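# Place the necktie fully inside an upright basket

## Task

Get every part of the necktie inside the basket, with the basket ending up upright and resting flat on the table.

## Robot and tools

ROBOT. Two arms, left_arm and right_arm, each ending in a five-finger hand (left_arm a left hand, right_arm a right hand). Cameras: cam_high, cam_low, cam_roll_left, cam_roll_right, cam_left_wrist, cam_right_wrist, all 672x504.

FRAME. Everything is in the scene frame: origin at table-top height halfway between the nominal arm bases, +z up, +x away from the robot over the table, +y toward left_arm (camera image sides do not follow these names). Calibrated bases: left_arm (+0.020, +0.350, +0.007) m, right_arm (+0.027, -0.329, +0.045) m, both turned only slightly about z.

HAND POINT. A reference point 0.05 m in front of the palm and 0.15 m from the wrist flange. Its +z runs along straight fingers, +y out of the palm, +x across the palm away from the thumb on the right hand, toward the thumb on the left hand. Straight fingers extend 0.06-0.07 m past it along +z and sit 0.06 m behind it along -y. A wrist bracket on the little-finger side can strike things. Reported positions may be off by a few cm; the arm often rests 1-3 cm (sometimes 5) low or short of what was asked, without any contact.

ROW LAYOUT (both motion tools). One row is a single flat list of 28 numbers, each in [-1, 1], always covering both arms. Numbers 1-14 are left_arm, 15-28 right_arm. Per arm: dx, dy, dz, rx, ry, rz, thumb_turn, thumb_bend, index, middle, ring, little, force_limit, speed.
- dx, dy, dz, rx, ry, rz are OFFSETS, not poses: scene-frame axes, measured from that arm's Hand target as it stood when the action or move began. 1.0 equals 0.6 m for dx..dz and 180 degrees for rx..rz; rx, ry, rz form one rotation vector, turning about the Hand target position. Sending the same offset again moves further. All zeros re-requests the current Hand target (useful to close a gap or end a push). Commanded orientation is clipped to 40 degrees from the measured one each step.
- The six finger numbers are absolute targets: -1 open/straight, +1 closed/curled. thumb_turn -1 beside the palm, +1 opposite the fingers. A motor moves only when its target changes (by 0.002 or more).
- force_limit: about 0 N at -1 up to 10 N at +1 (15 N for the two thumb motors). speed: near zero at -1, rising to full at +0.48 and above. For a soft grip use speed -0.94 or lower.
- There is no 'no change' value: to keep a hand as it is, resend its last executed eight numbers; if none sent yet, use hand_measured plus hand_force_limit and hand_speed.
Grasp range with thumb in front: objects about 0.035-0.065 m thick, handles down to about 0.025 m. To tighten, raise force_limit and send a target more closed than hand_measured; to loosen, send one more open.

TOOLS.
- execute_actions(actions, cameras): actions is a list of actions; each action is a list of up to 15 rows, one per 1/30 s step; a short action repeats its last row to fill 15 steps. Every row in an action counts from the same starting Hand target. Images come only with an empty actions list or when cameras names them (["all"] for all, [] for none).
- move(target, speed, blend, blocking, cameras): target is one 28-number row or a list of up to 15 rows; every row's offsets count from the Hand targets at the move's start. speed is path top speed in m/s, 0.002 to 4.3, default 0.25 (turns up to twice that in rad/s), one number or one per target. blend in m rounds corners between listed targets (0 = stop at each). blocking=false returns after about 0.5 s while the move continues. Paths last at least 0.5 s and are cut at 10 s; they do not avoid obstacles or the other arm.
- wait(seconds 0-10, cameras): lets time pass holding the last command.
- stop(cameras): brakes a running move.
- zoom_image(camera, region=[x0, y0, x1, y1]) in pixels, top-left origin, at most 504 wide and high, on the newest image of that camera.
- show_instructions(): shows reference pages. finished_scene(scene=1): ends the scene, irreversible.

RESULTS. Per arm: end_effector_position (m) and end_effector_quat_wxyz, Hand target (the base for the next offsets), joint positions, velocities (may read 'within noise'), torques (include arm weight; numbers 3 and 4 wrap at ±28 N m). Per hand, six-value lists in motor order: hand_measured (position on target scale), hand_stopped_by (moving, target, force, stalled, fault), hand_load_n (fingertip force, positive pushing open; drops near 0 if a grip is lost), plus hand_force_limit and hand_speed. execute_actions results may list step positions. A move adds a 'move:' line: done, off_target, moving, held or fault, and limits=paced (pose clipped) or limits=held (steps withheld). MOTOR HOT warns of heat; OVER-TEMPERATURE FAULT means that arm has dropped and is disabled for 30-60 s or more.

AVOID. Dropping the tie or releasing it while it moves; anything leaving the table (fails the task); hard hits on fixed or heavy objects (fails); arms touching or one hand gripping the other's fingers (can fail); excessive finger load from pushes, twists or fast swings; arm stops of any kind; fast moves into contact or targets far past a contact; paths near an arm's own base (go around it); long holds at full stretch or pushing toward unreachable poses, which overheat motors. Loose objects may occasionally get nudged by outside forces. Before finishing, the tie must stay in the basket and the basket upright with the robot let go.

Each tool is called after "Emit:" as name(argument=value, ...), one argument or row to a line, values as JSON.

Reference images:

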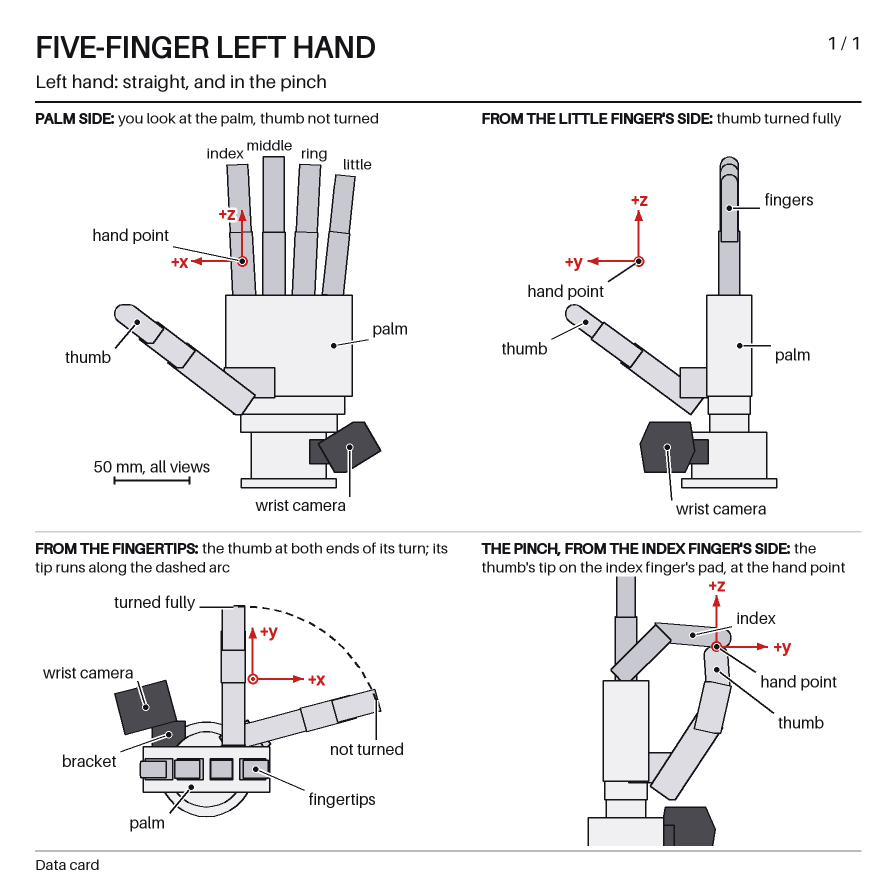

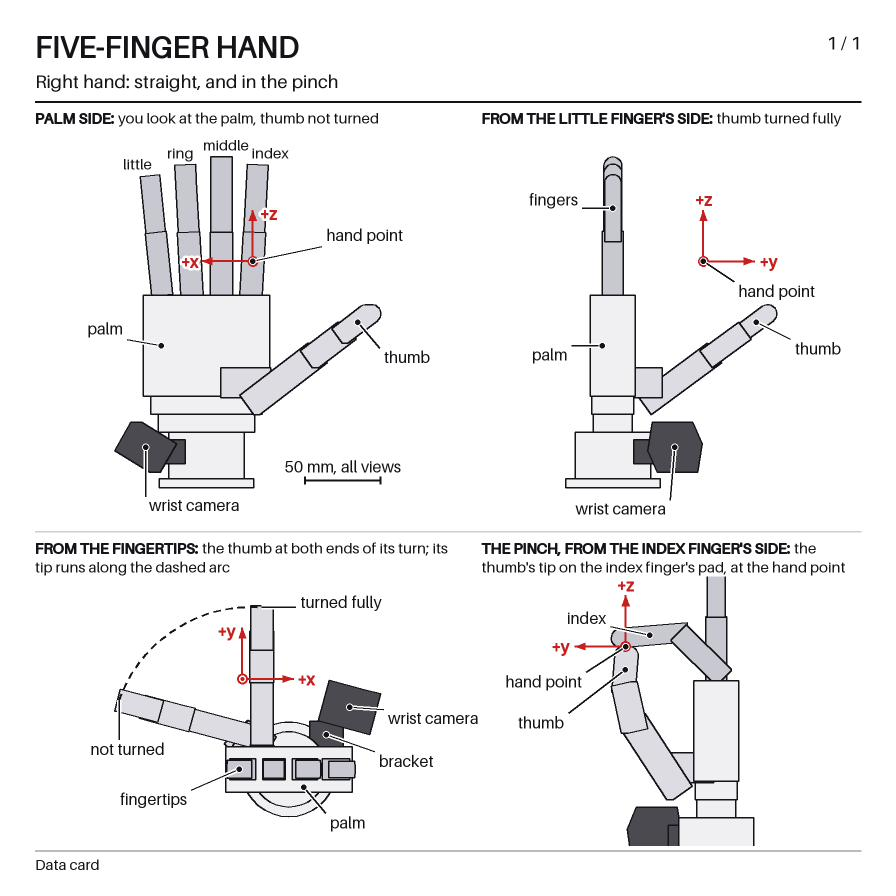

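## Session

Emit:
execute_actions(
  actions=[],
)

Scene clock: 0.00 s.
left_arm: end_effector_position=(+0.5337, -0.0739, +0.2432) hand_measured=(-1.000, -1.000, -1.000, -1.000, -1.000, -1.000) hand_load_n=(+0.0, +0.0, +0.0, +0.0, +0.0, +0.0) hand_stopped_by=(target, target, target, target, target, target) hand_force_limit=0.00 hand_speed=-0.80 end_effector_quat_wxyz=(+0.265, +0.291, +0.844, -0.364) | right_arm: end_effector_position=(+0.5914, -0.5398, +0.1209) hand_measured=(-1.000, -1.000, -1.000, -1.000, -1.000, -1.000) hand_load_n=(+0.0, +0.0, +0.0, +0.0, +0.0, +0.0) hand_stopped_by=(target, target, target, target, target, target) hand_force_limit=0.00 hand_speed=-0.80 end_effector_quat_wxyz=(+0.225, -0.577, +0.761, +0.194)
Joint positions: left_arm=[-0.572 1.642 1.503 -0.612 0.512 1.392] | right_arm=[-0.538 2.333 2.152 -1.611 -0.565 -0.334]
Joint velocities: within noise
Joint torques (N m): no reading
Heat: left arm: hottest wrist pitch 29 °C; right arm: hottest shoulder 32 °C.
Hand target: left_arm +0.5393, -0.0778, +0.2498; +0.271, +0.292, +0.841, -0.365 | right_arm +0.5958, -0.5425, +0.1225; +0.227, -0.579, +0.761, +0.188

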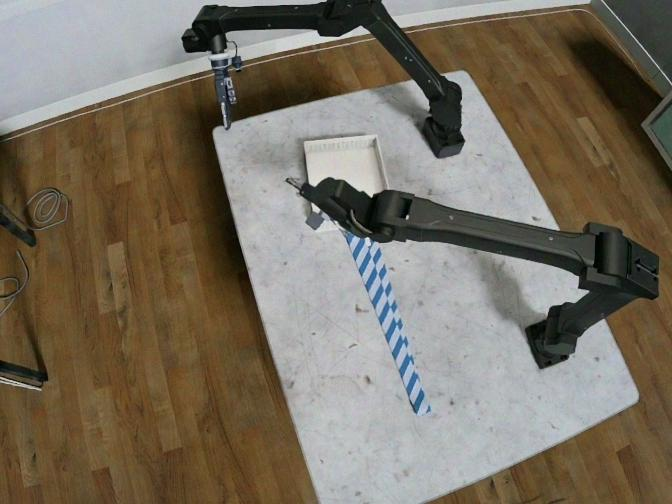

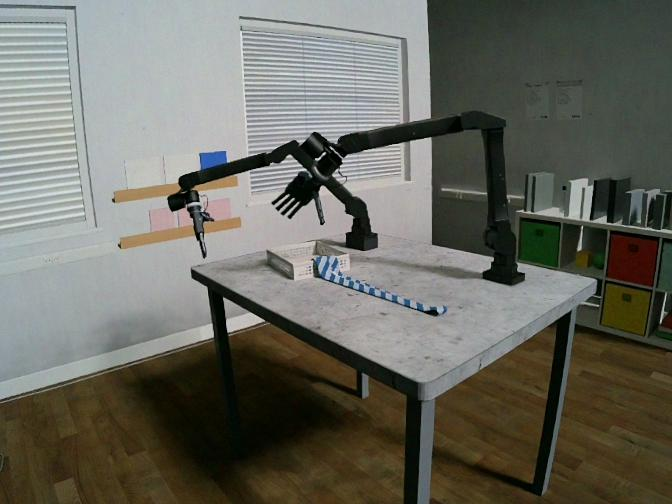

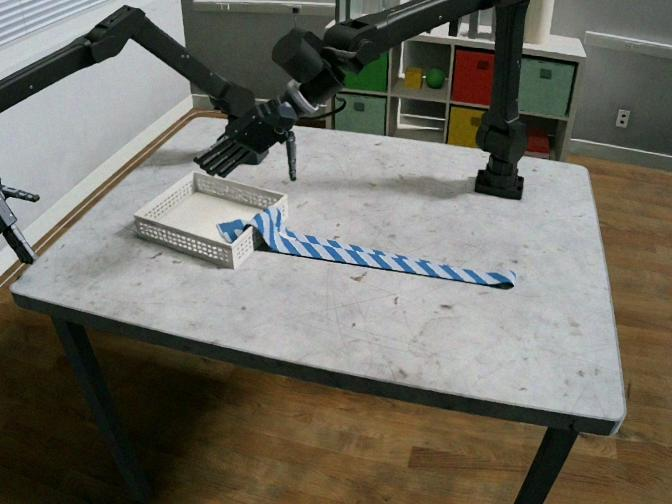

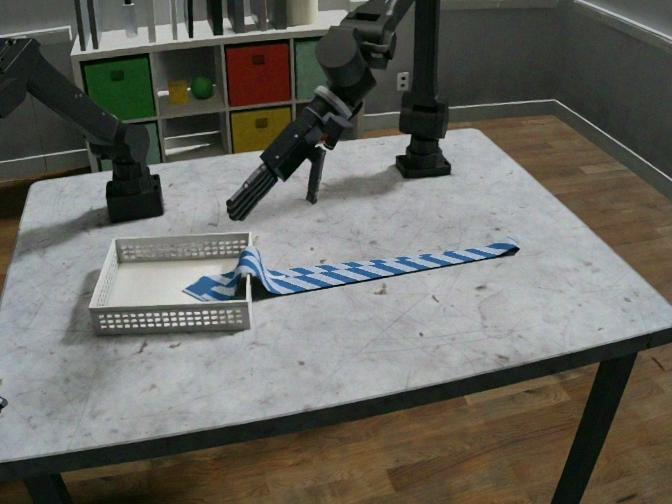

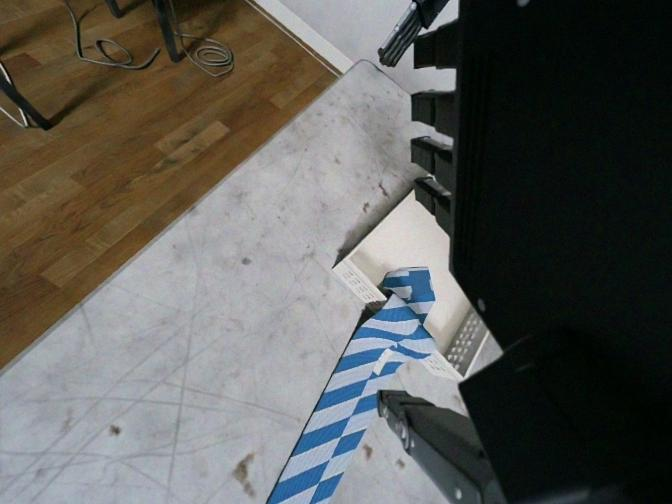

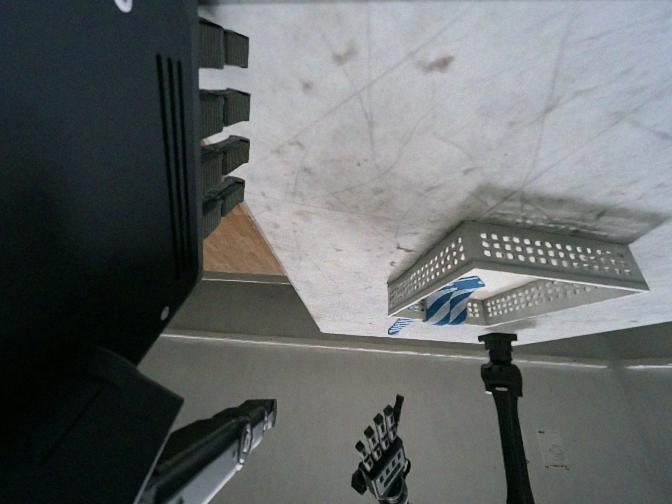

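Emit:
move(
  target=[-0.233, 0.797, 0.083, 0, 0, 0.256, -1,-1,-1,-1,-1,-1,0,-0.8, 0,0,0,0,0,0,-1,-1,-1,-1,-1,-1,0,-0.8],
  cameras=["all"],
)

Scene clock: 4.17 s.
left_arm: end_effector_position=(+0.4022, +0.4017, +0.3000) hand_measured=(-1.000, -1.000, -1.000, -1.000, -1.000, -1.000) hand_load_n=(+0.0, +0.0, +0.0, +0.0, +0.0, +0.0) hand_stopped_by=(target, target, target, target, target, target) hand_force_limit=0.00 hand_speed=-0.80 end_effector_quat_wxyz=(+0.394, -0.066, +0.887, -0.231) | right_arm: end_effector_position=(+0.5914, -0.5398, +0.1209) hand_measured=(-1.000, -1.000, -1.000, -1.000, -1.000, -1.000) hand_load_n=(+0.0, +0.0, +0.0, +0.0, +0.0, +0.0) hand_stopped_by=(target, target, target, target, target, target) hand_force_limit=0.00 hand_speed=-0.80 end_effector_quat_wxyz=(+0.225, -0.577, +0.761, +0.194)
Joint positions: left_arm=[0.339 0.889 0.991 -0.879 0.587 1.464] | right_arm=[-0.538 2.333 2.152 -1.611 -0.565 -0.334]
Joint torques (N m): left_arm=[0.73 -4.01 7.84 0.96 0.32 0.14] | right_arm=[-0.79 -24.35 9.54 -0.03 -0.46 0.05]
Heat: left arm: hottest elbow 29 °C; right arm: hottest shoulder 33 °C.
Hand target: left_arm +0.3996, +0.4005, +0.2997; +0.393, -0.060, +0.888, -0.230 | right_arm +0.5958, -0.5425, +0.1225; +0.227, -0.579, +0.761, +0.188
Off the commanded pose: left_arm 0.003 m, 1 deg | right_arm 0.005 m, 1 deg.
move: done

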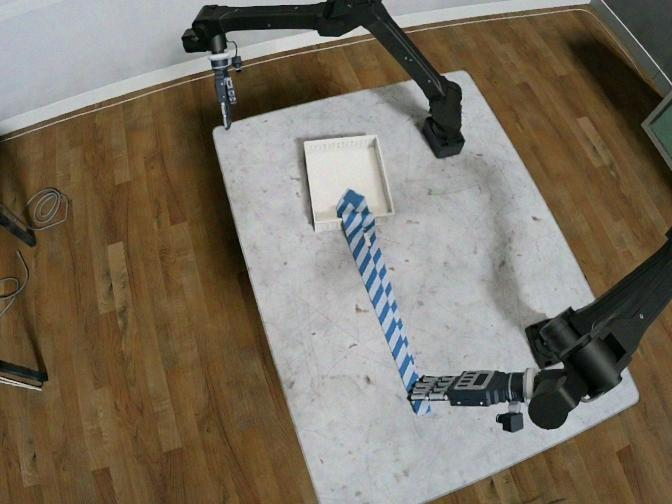

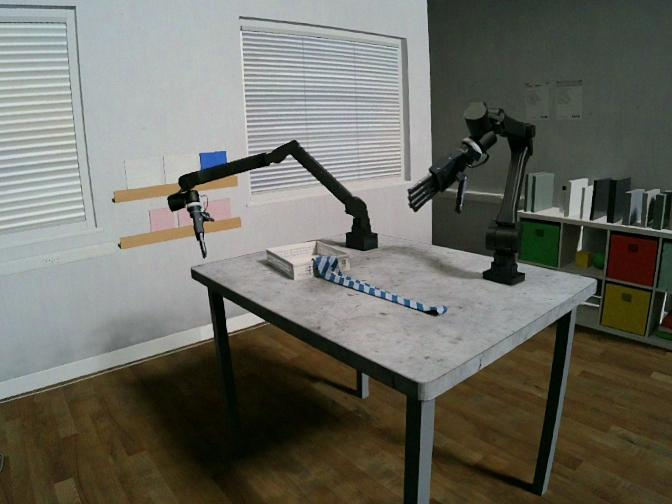

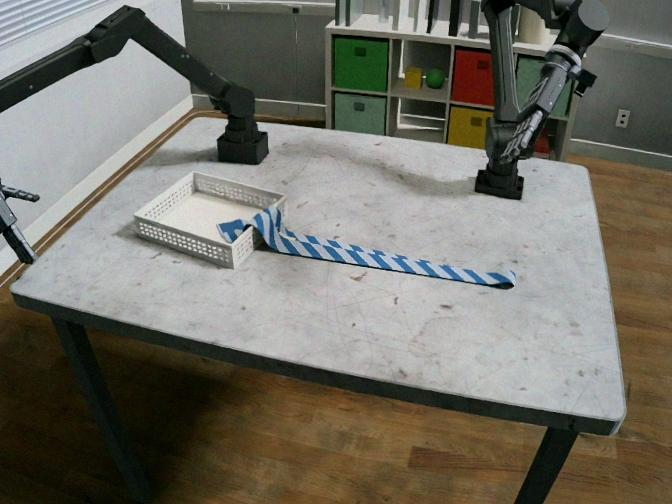

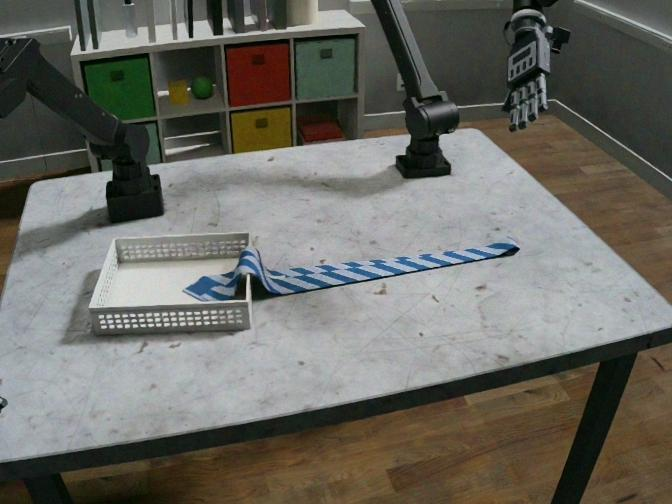

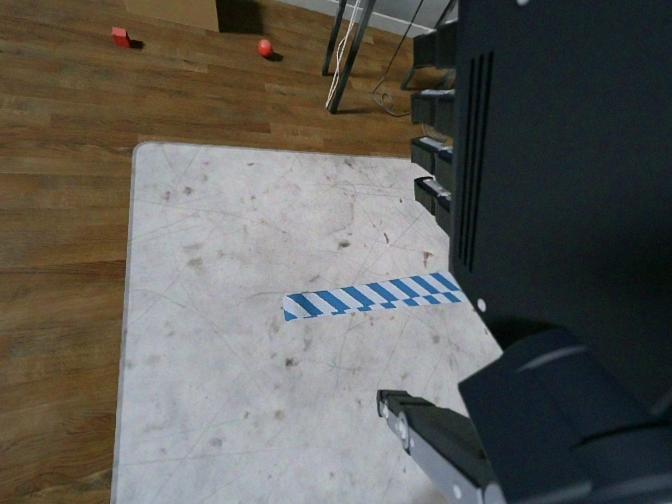

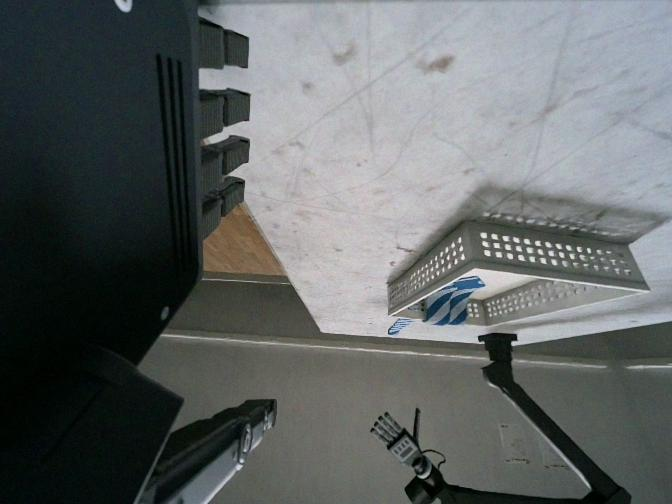

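Emit:
zoom_image(
  camera="cam_roll_right",
  region=[60, 200, 540, 360],
)

Emit:
zoom_image(
  camera="cam_high",
  region=[260, 100, 500, 430],
)

Scaled by 1.050.

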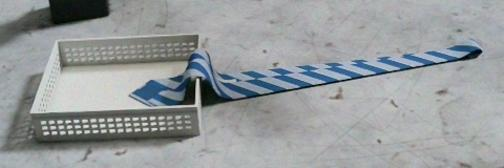

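Scaled by 1.527.

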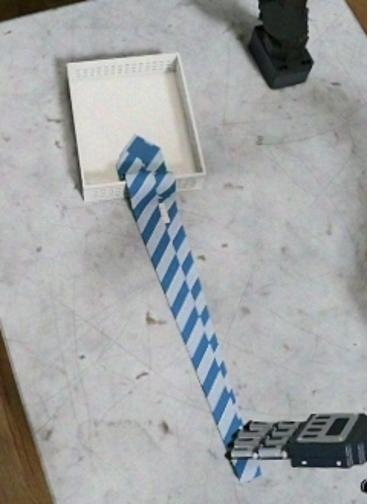

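Emit:
move(
  target=[
    [0,0,0,0,0,0, -1,-1,-1,-1,-1,-1,0,-0.8, -0.077,0.154,0.246,-0.1,-0.1,-0.01, -1,-1,-1,-1,-1,-1,0,-0.8],
    [0,0,0,0,0,0, -1,-1,-1,-1,-1,-1,0,-0.8, -0.36,0.871,0.2,-0.227,-0.208,-0.035, 1,-1,0,0,0,0,0,0],
  ],
  blend=[0.05, 0],
  cameras=["all"],
)

Scene clock: 10.47 s.
left_arm: end_effector_position=(+0.4023, +0.4018, +0.3000) hand_measured=(-1.000, -1.000, -1.000, -1.000, -1.000, -1.000) hand_load_n=(+0.0, +0.0, +0.0, +0.0, +0.0, +0.0) hand_stopped_by=(target, target, target, target, target, target) hand_force_limit=0.00 hand_speed=-0.80 end_effector_quat_wxyz=(+0.394, -0.066, +0.887, -0.231) | right_arm: end_effector_position=(+0.3658, -0.0312, +0.2144) hand_measured=(+1.000, -1.000, +0.000, +0.000, +0.000, +0.000) hand_load_n=(+0.0, +0.0, +0.0, +0.0, +0.0, +0.0) hand_stopped_by=(target, target, target, target, target, target) hand_force_limit=0.00 hand_speed=0.00 end_effector_quat_wxyz=(+0.229, -0.623, +0.689, -0.291)
Joint positions: left_arm=[0.339 0.889 0.991 -0.879 0.587 1.465] | right_arm=[0.867 1.272 1.027 -0.873 0.631 0.812]
Joint torques (N m): left_arm=[0.56 -3.9 7.99 1.07 0.33 0.12] | right_arm=[-1.26 -9.7 13.78 0.69 0.51 0.11]
Heat: left arm: hottest elbow 29 °C; right arm: hottest shoulder 33 °C.
Hand target: left_arm +0.3996, +0.4005, +0.2997; +0.393, -0.060, +0.888, -0.230 | right_arm +0.3796, -0.0199, +0.2423; +0.251, -0.608, +0.696, -0.288
Off the commanded pose: left_arm 0.003 m, 1 deg | right_arm 0.033 m, 3 deg.
move: off_target (right_arm); target 2's new numbers were sent with right_arm's hand 0.033 m and 3 deg from that target

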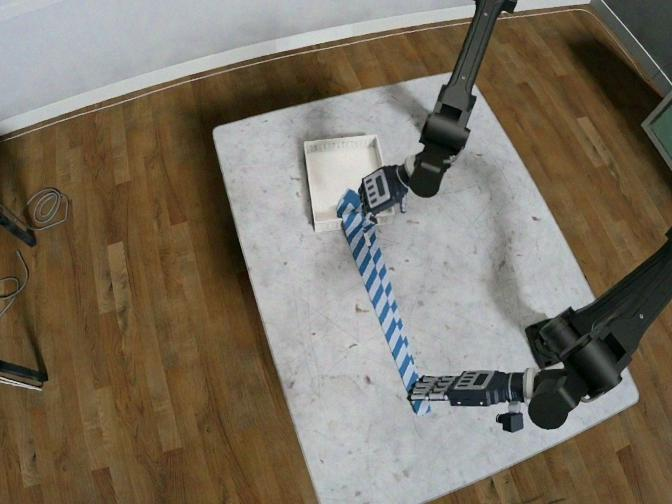

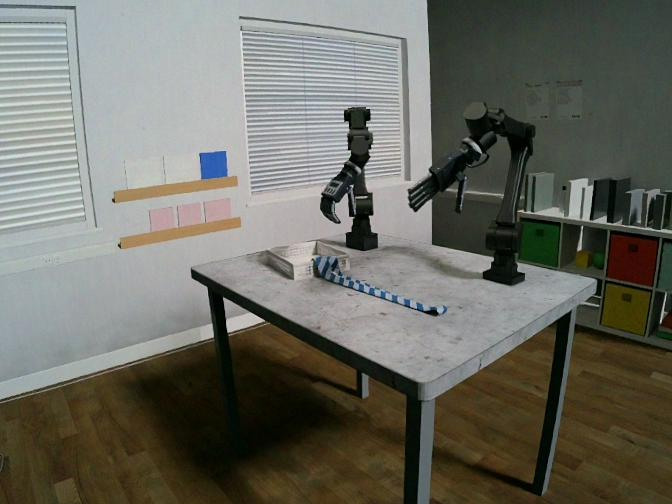

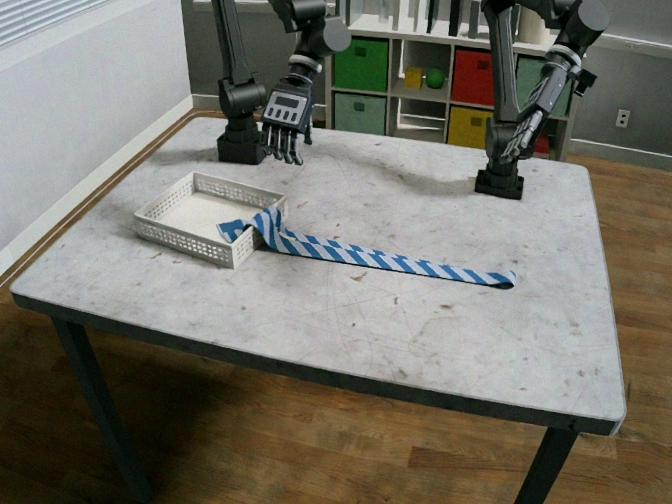

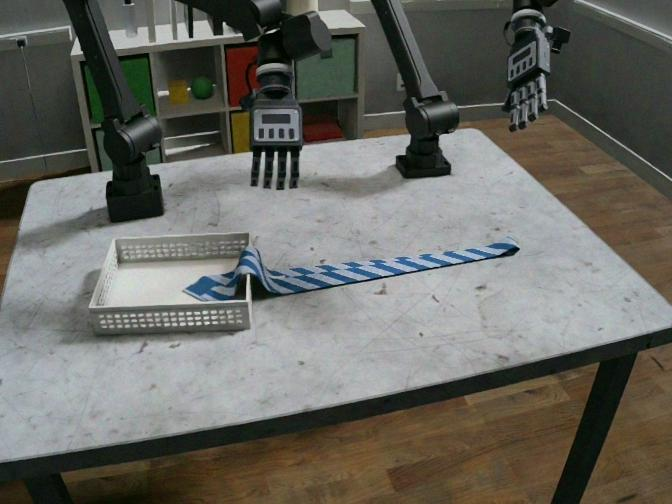

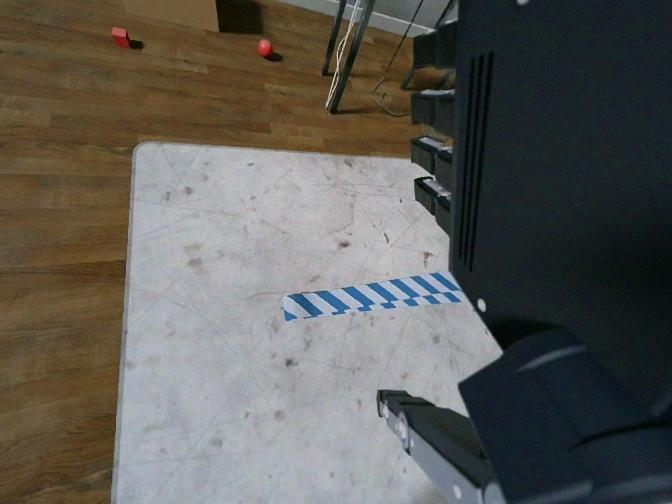

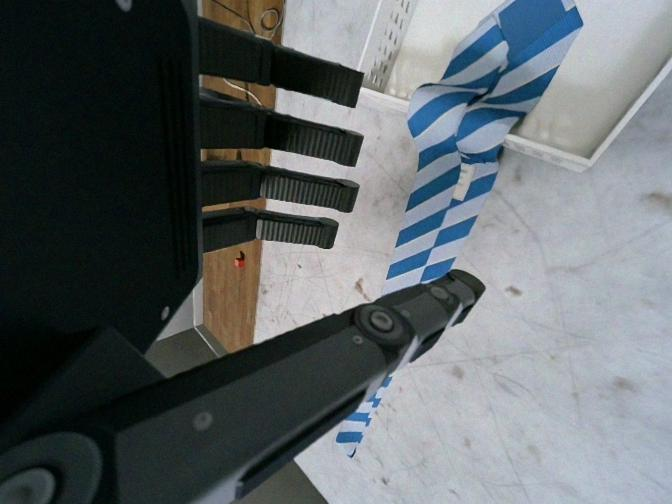

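Emit:
move(
  target=[0,0,0,0,0,0, -1,-1,-1,-1,-1,-1,0,-0.8, 0.107,0.183,-0.19,0.015,0,0.038, 1,-1,-0.3,-0.3,-0.3,-0.3,0,0],
  speed=0.15,
  cameras=["all"],
)

Scene clock: 14.03 s.
left_arm: end_effector_position=(+0.4023, +0.4018, +0.3000) hand_measured=(-1.000, -1.000, -1.000, -1.000, -1.000, -1.000) hand_load_n=(+0.0, +0.0, +0.0, +0.0, +0.0, +0.0) hand_stopped_by=(target, target, target, target, target, target) hand_force_limit=0.00 hand_speed=-0.80 end_effector_quat_wxyz=(+0.394, -0.066, +0.887, -0.231) | right_arm: end_effector_position=(+0.4293, +0.0637, +0.1058) hand_measured=(+1.000, -1.000, -0.300, -0.300, -0.300, -0.300) hand_load_n=(+0.0, +0.0, +0.0, +0.0, +0.0, +0.0) hand_stopped_by=(target, target, target, target, target, target) hand_force_limit=0.00 hand_speed=0.00 end_effector_quat_wxyz=(-0.252, +0.647, -0.671, +0.260)
Joint positions: left_arm=[0.339 0.889 0.991 -0.879 0.587 1.465] | right_arm=[0.867 1.64 1.106 -0.517 0.555 0.746]
Joint torques (N m): left_arm=[0.38 -4.13 7.91 1.02 0.33 0.14] | right_arm=[0.15 -14.27 12.66 1.96 0.3 -0.11]
Heat: left arm: hottest elbow 30 °C; right arm: hottest shoulder 33 °C.
Hand target: left_arm +0.3996, +0.4005, +0.2997; +0.393, -0.060, +0.888, -0.230 | right_arm +0.4439, +0.0899, +0.1283; -0.282, +0.642, -0.665, +0.257
Off the commanded pose: left_arm 0.003 m, 1 deg | right_arm 0.037 m, 4 deg.
move: off_target (right_arm)

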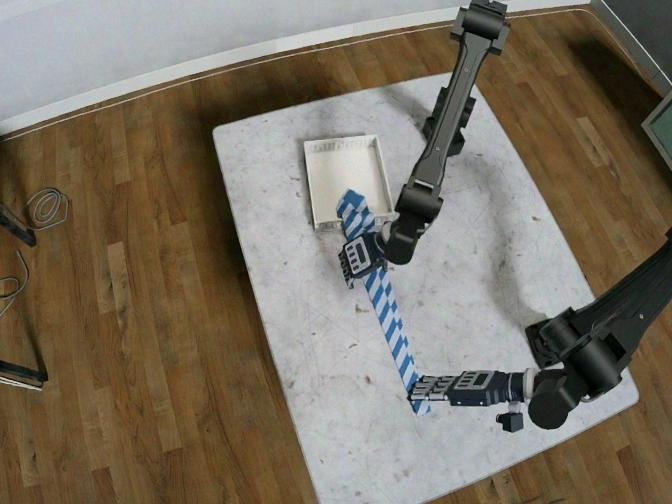

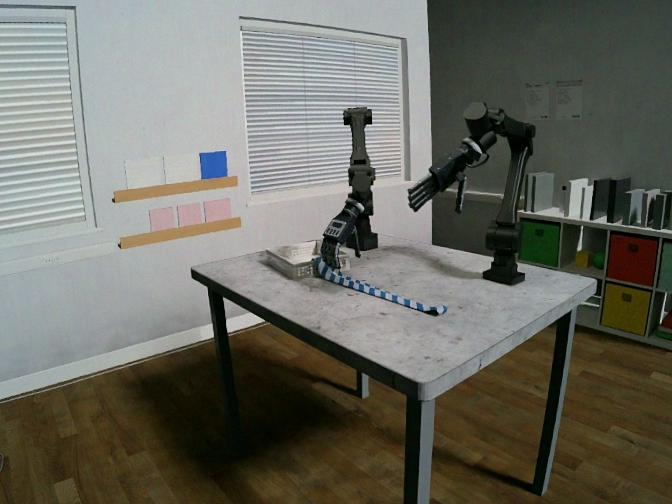

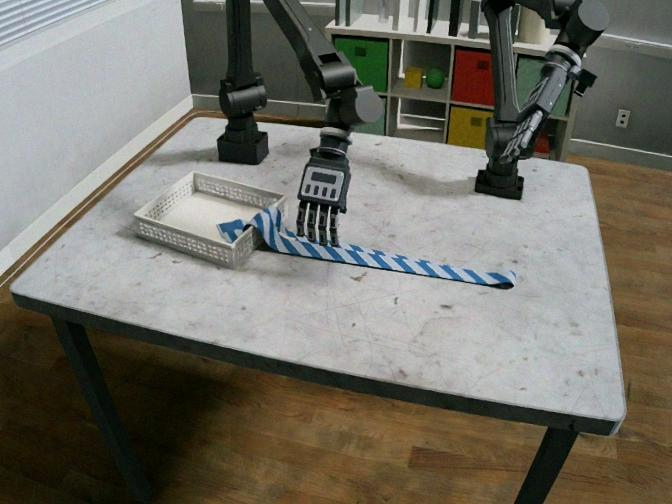

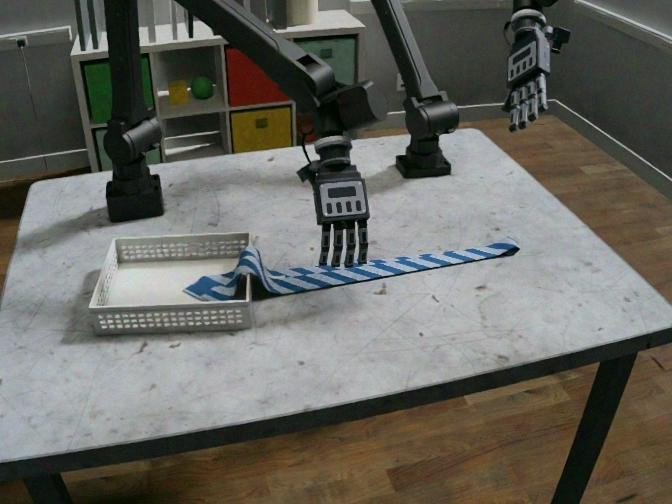

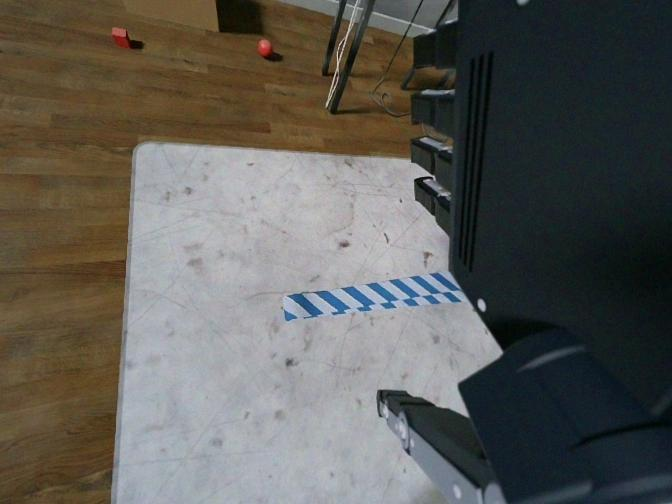

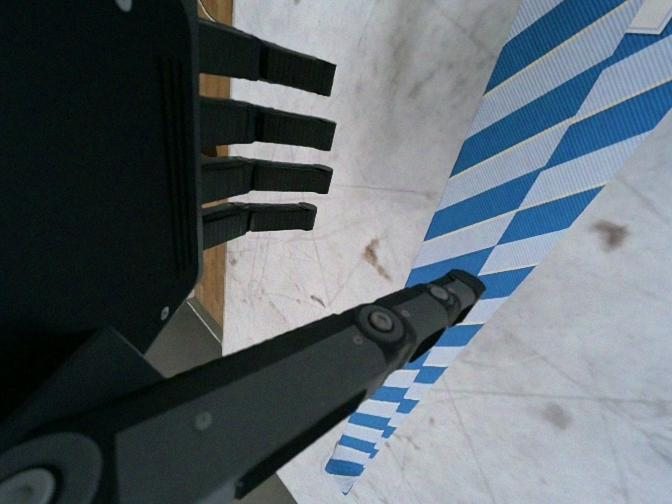

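Emit:
zoom_image(
  camera="cam_roll_right",
  region=[240, 150, 540, 310],
)

Emit:
zoom_image(
  camera="cam_high",
  region=[280, 180, 480, 330],
)

Scaled by 1.680.

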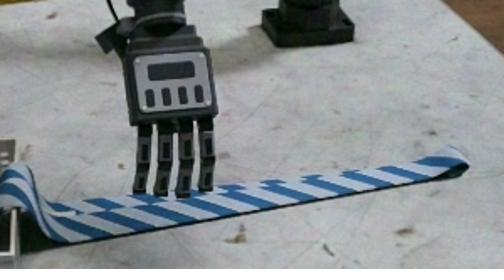

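Scaled by 2.520.

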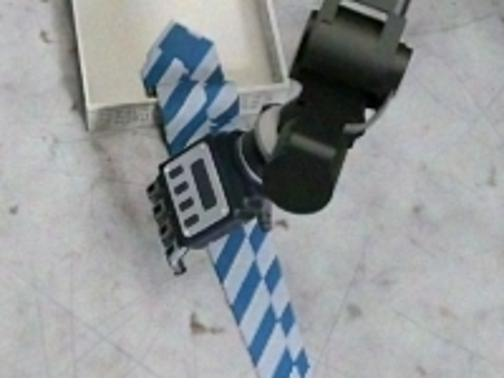

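Emit:
move(
  target=[0,0,0,0,0,0, -1,-1,-1,-1,-1,-1,0,-0.8, -0.05,0,-0.083,0,0,0, 1,-1,-0.3,-0.3,-0.3,-0.3,0,0],
  speed=0.1,
  cameras=["cam_high","cam_roll_left","cam_roll_right","cam_right_wrist"],
)

Emit:
zoom_image(
  camera="cam_roll_right",
  region=[240, 150, 540, 310],
)

Emit:
zoom_image(
  camera="cam_roll_left",
  region=[220, 130, 460, 310],
)

Scene clock: 16.10 s.
left_arm: end_effector_position=(+0.4023, +0.4018, +0.3000) hand_measured=(-1.000, -1.000, -1.000, -1.000, -1.000, -1.000) hand_load_n=(+0.0, +0.0, +0.0, +0.0, +0.0, +0.0) hand_stopped_by=(target, target, target, target, target, target) hand_force_limit=0.00 hand_speed=-0.80 end_effector_quat_wxyz=(+0.394, -0.066, +0.887, -0.231) | right_arm: end_effector_position=(+0.4181, +0.0881, +0.0881) hand_measured=(+1.000, -1.000, -0.300, -0.300, -0.300, -0.300) hand_load_n=(+0.0, +0.0, +0.0, -0.5, +0.0, +0.0) hand_stopped_by=(target, target, target, target, target, target) hand_force_limit=0.00 hand_speed=0.00 end_effector_quat_wxyz=(-0.283, +0.642, -0.664, +0.258)
Joint positions: left_arm=[0.339 0.889 0.991 -0.879 0.587 1.465] | right_arm=[0.916 1.669 1.066 -0.401 0.576 0.771]
Joint torques (N m): left_arm=[0.73 -4.07 7.95 1.09 0.33 0.12] | right_arm=[-0.03 -13.98 6.97 2.02 0.49 0.15]
Heat: left arm: hottest elbow 30 °C; right arm: hottest shoulder 33 °C.
Hand target: left_arm +0.3996, +0.4005, +0.2997; +0.393, -0.060, +0.888, -0.230 | right_arm +0.4139, +0.0899, +0.0786; -0.282, +0.642, -0.665, +0.256
Off the commanded pose: left_arm 0.003 m, 1 deg | right_arm 0.011 m, 0 deg.
move: off_target (right_arm)
Images, in order (width x height): cam_high 672x504, cam_roll_left 672x504, cam_roll_right 672x504, cam_right_wrist 672x504.

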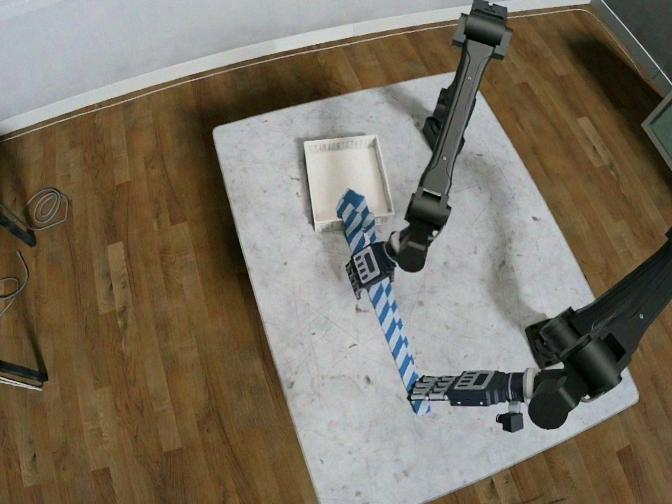

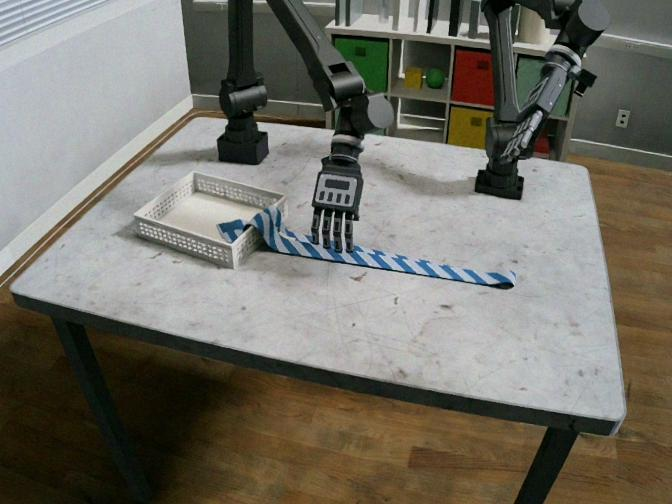

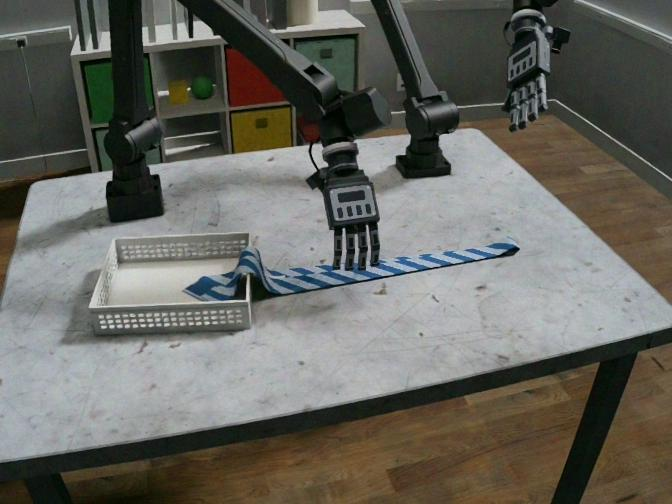

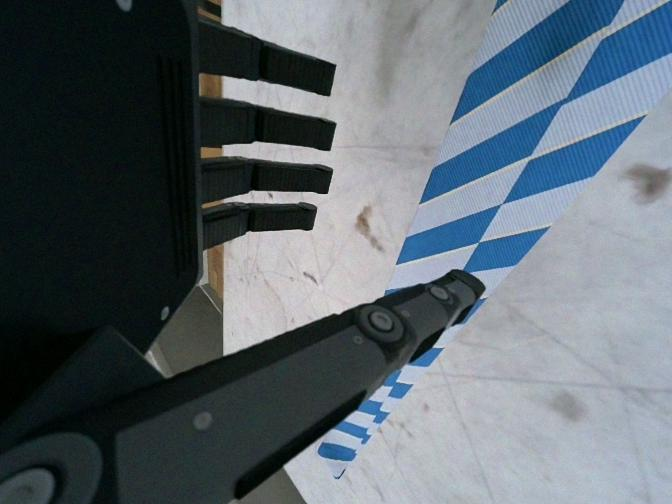

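Scaled by 1.680.

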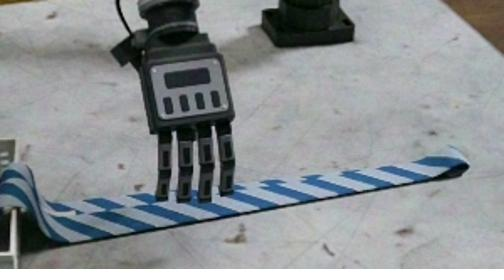

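Scaled by 2.100.

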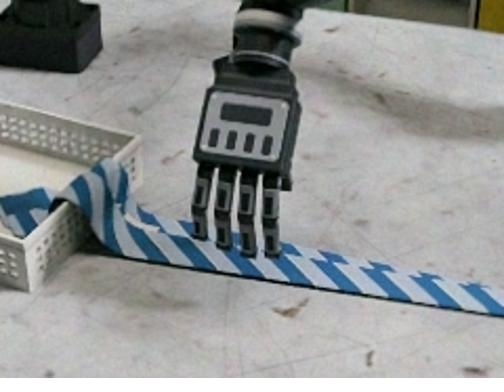

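Emit:
move(
  target=[0,0,0,0,0,0, -1,-1,-1,-1,-1,-1,0,-0.8, -0.047,0,-0.056,0,0,0, 1,-1,-0.3,-0.3,-0.3,-0.3,0,0],
  speed=0.08,
  cameras=["cam_high","cam_low","cam_roll_left","cam_roll_right","cam_right_wrist"],
)

Emit:
zoom_image(
  camera="cam_roll_right",
  region=[240, 150, 540, 310],
)

Emit:
zoom_image(
  camera="cam_roll_left",
  region=[220, 130, 460, 310],
)

Scene clock: 17.57 s.
left_arm: end_effector_position=(+0.4023, +0.4018, +0.3000) hand_measured=(-1.000, -1.000, -1.000, -1.000, -1.000, -1.000) hand_load_n=(+0.0, +0.0, +0.0, +0.0, +0.0, +0.0) hand_stopped_by=(target, target, target, target, target, target) hand_force_limit=0.00 hand_speed=-0.80 end_effector_quat_wxyz=(+0.394, -0.066, +0.887, -0.231) | right_arm: end_effector_position=(+0.3903, +0.0898, +0.0559) hand_measured=(+1.000, -1.000, -0.300, -0.300, -0.300, -0.300) hand_load_n=(+0.0, +0.0, +0.0, +0.0, +0.0, +0.0) hand_stopped_by=(target, target, target, target, target, target) hand_force_limit=0.00 hand_speed=0.00 end_effector_quat_wxyz=(-0.285, +0.642, -0.664, +0.257)
Joint positions: left_arm=[0.339 0.889 0.991 -0.879 0.587 1.465] | right_arm=[0.965 1.691 0.992 -0.328 0.601 0.82]
Joint torques (N m): left_arm=[0.32 -4.07 7.91 1.05 0.35 0.12] | right_arm=[-0.03 -13.51 6.35 1.94 0.51 0.12]
Heat: left arm: hottest elbow 30 °C; right arm: hottest shoulder 33 °C.
Hand target: left_arm +0.3996, +0.4005, +0.2997; +0.393, -0.060, +0.888, -0.230 | right_arm +0.3856, +0.0899, +0.0450; -0.282, +0.642, -0.665, +0.256
Off the commanded pose: left_arm 0.003 m, 1 deg | right_arm 0.012 m, 0 deg.
move: off_target (right_arm)
Images, in order (width x height): cam_high 672x504, cam_low 672x504, cam_roll_left 672x504, cam_roll_right 672x504, cam_right_wrist 672x504.

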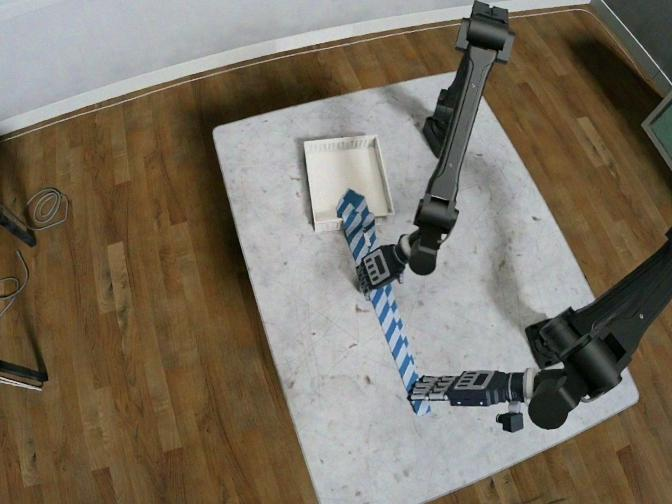

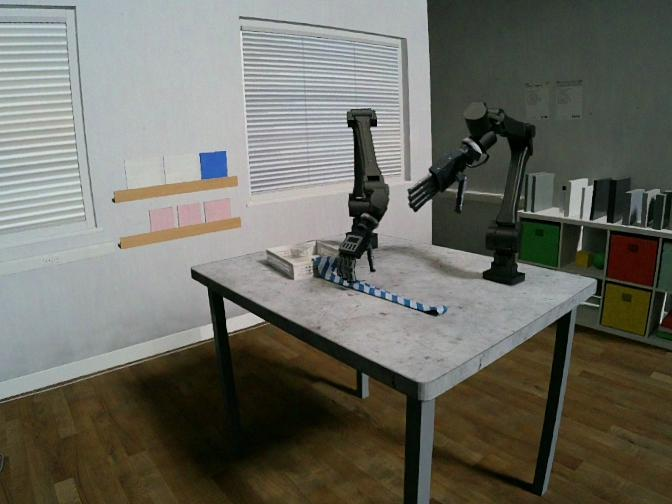

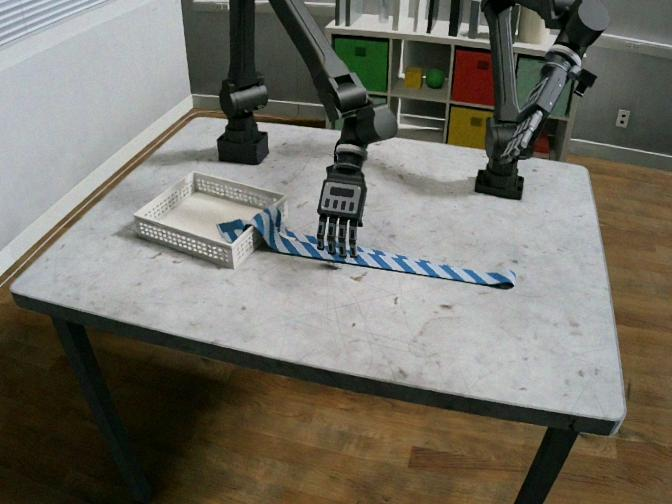

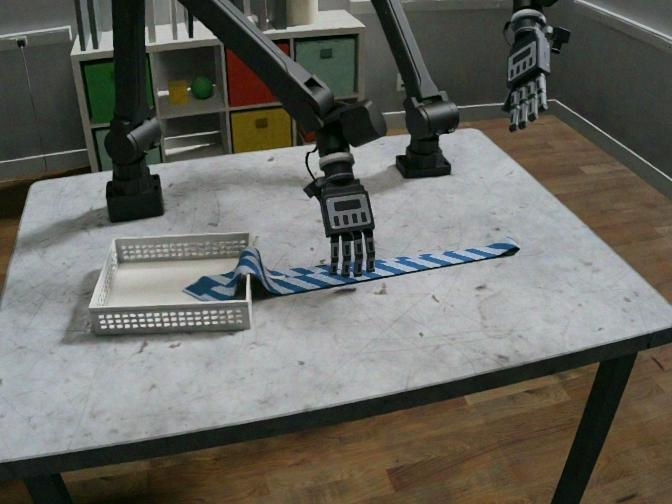

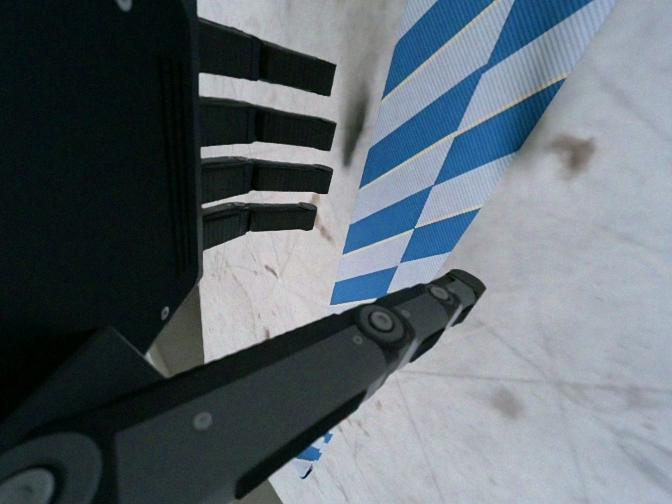

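Scaled by 1.680.

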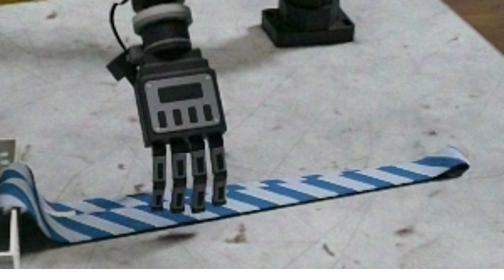

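Scaled by 2.100.

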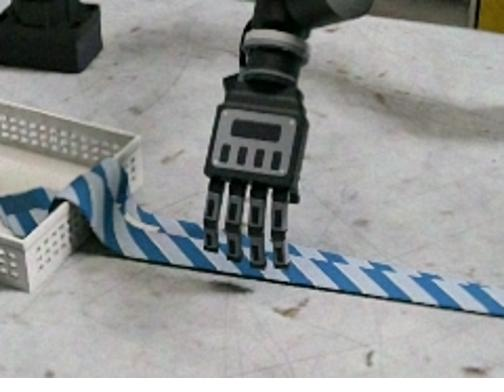

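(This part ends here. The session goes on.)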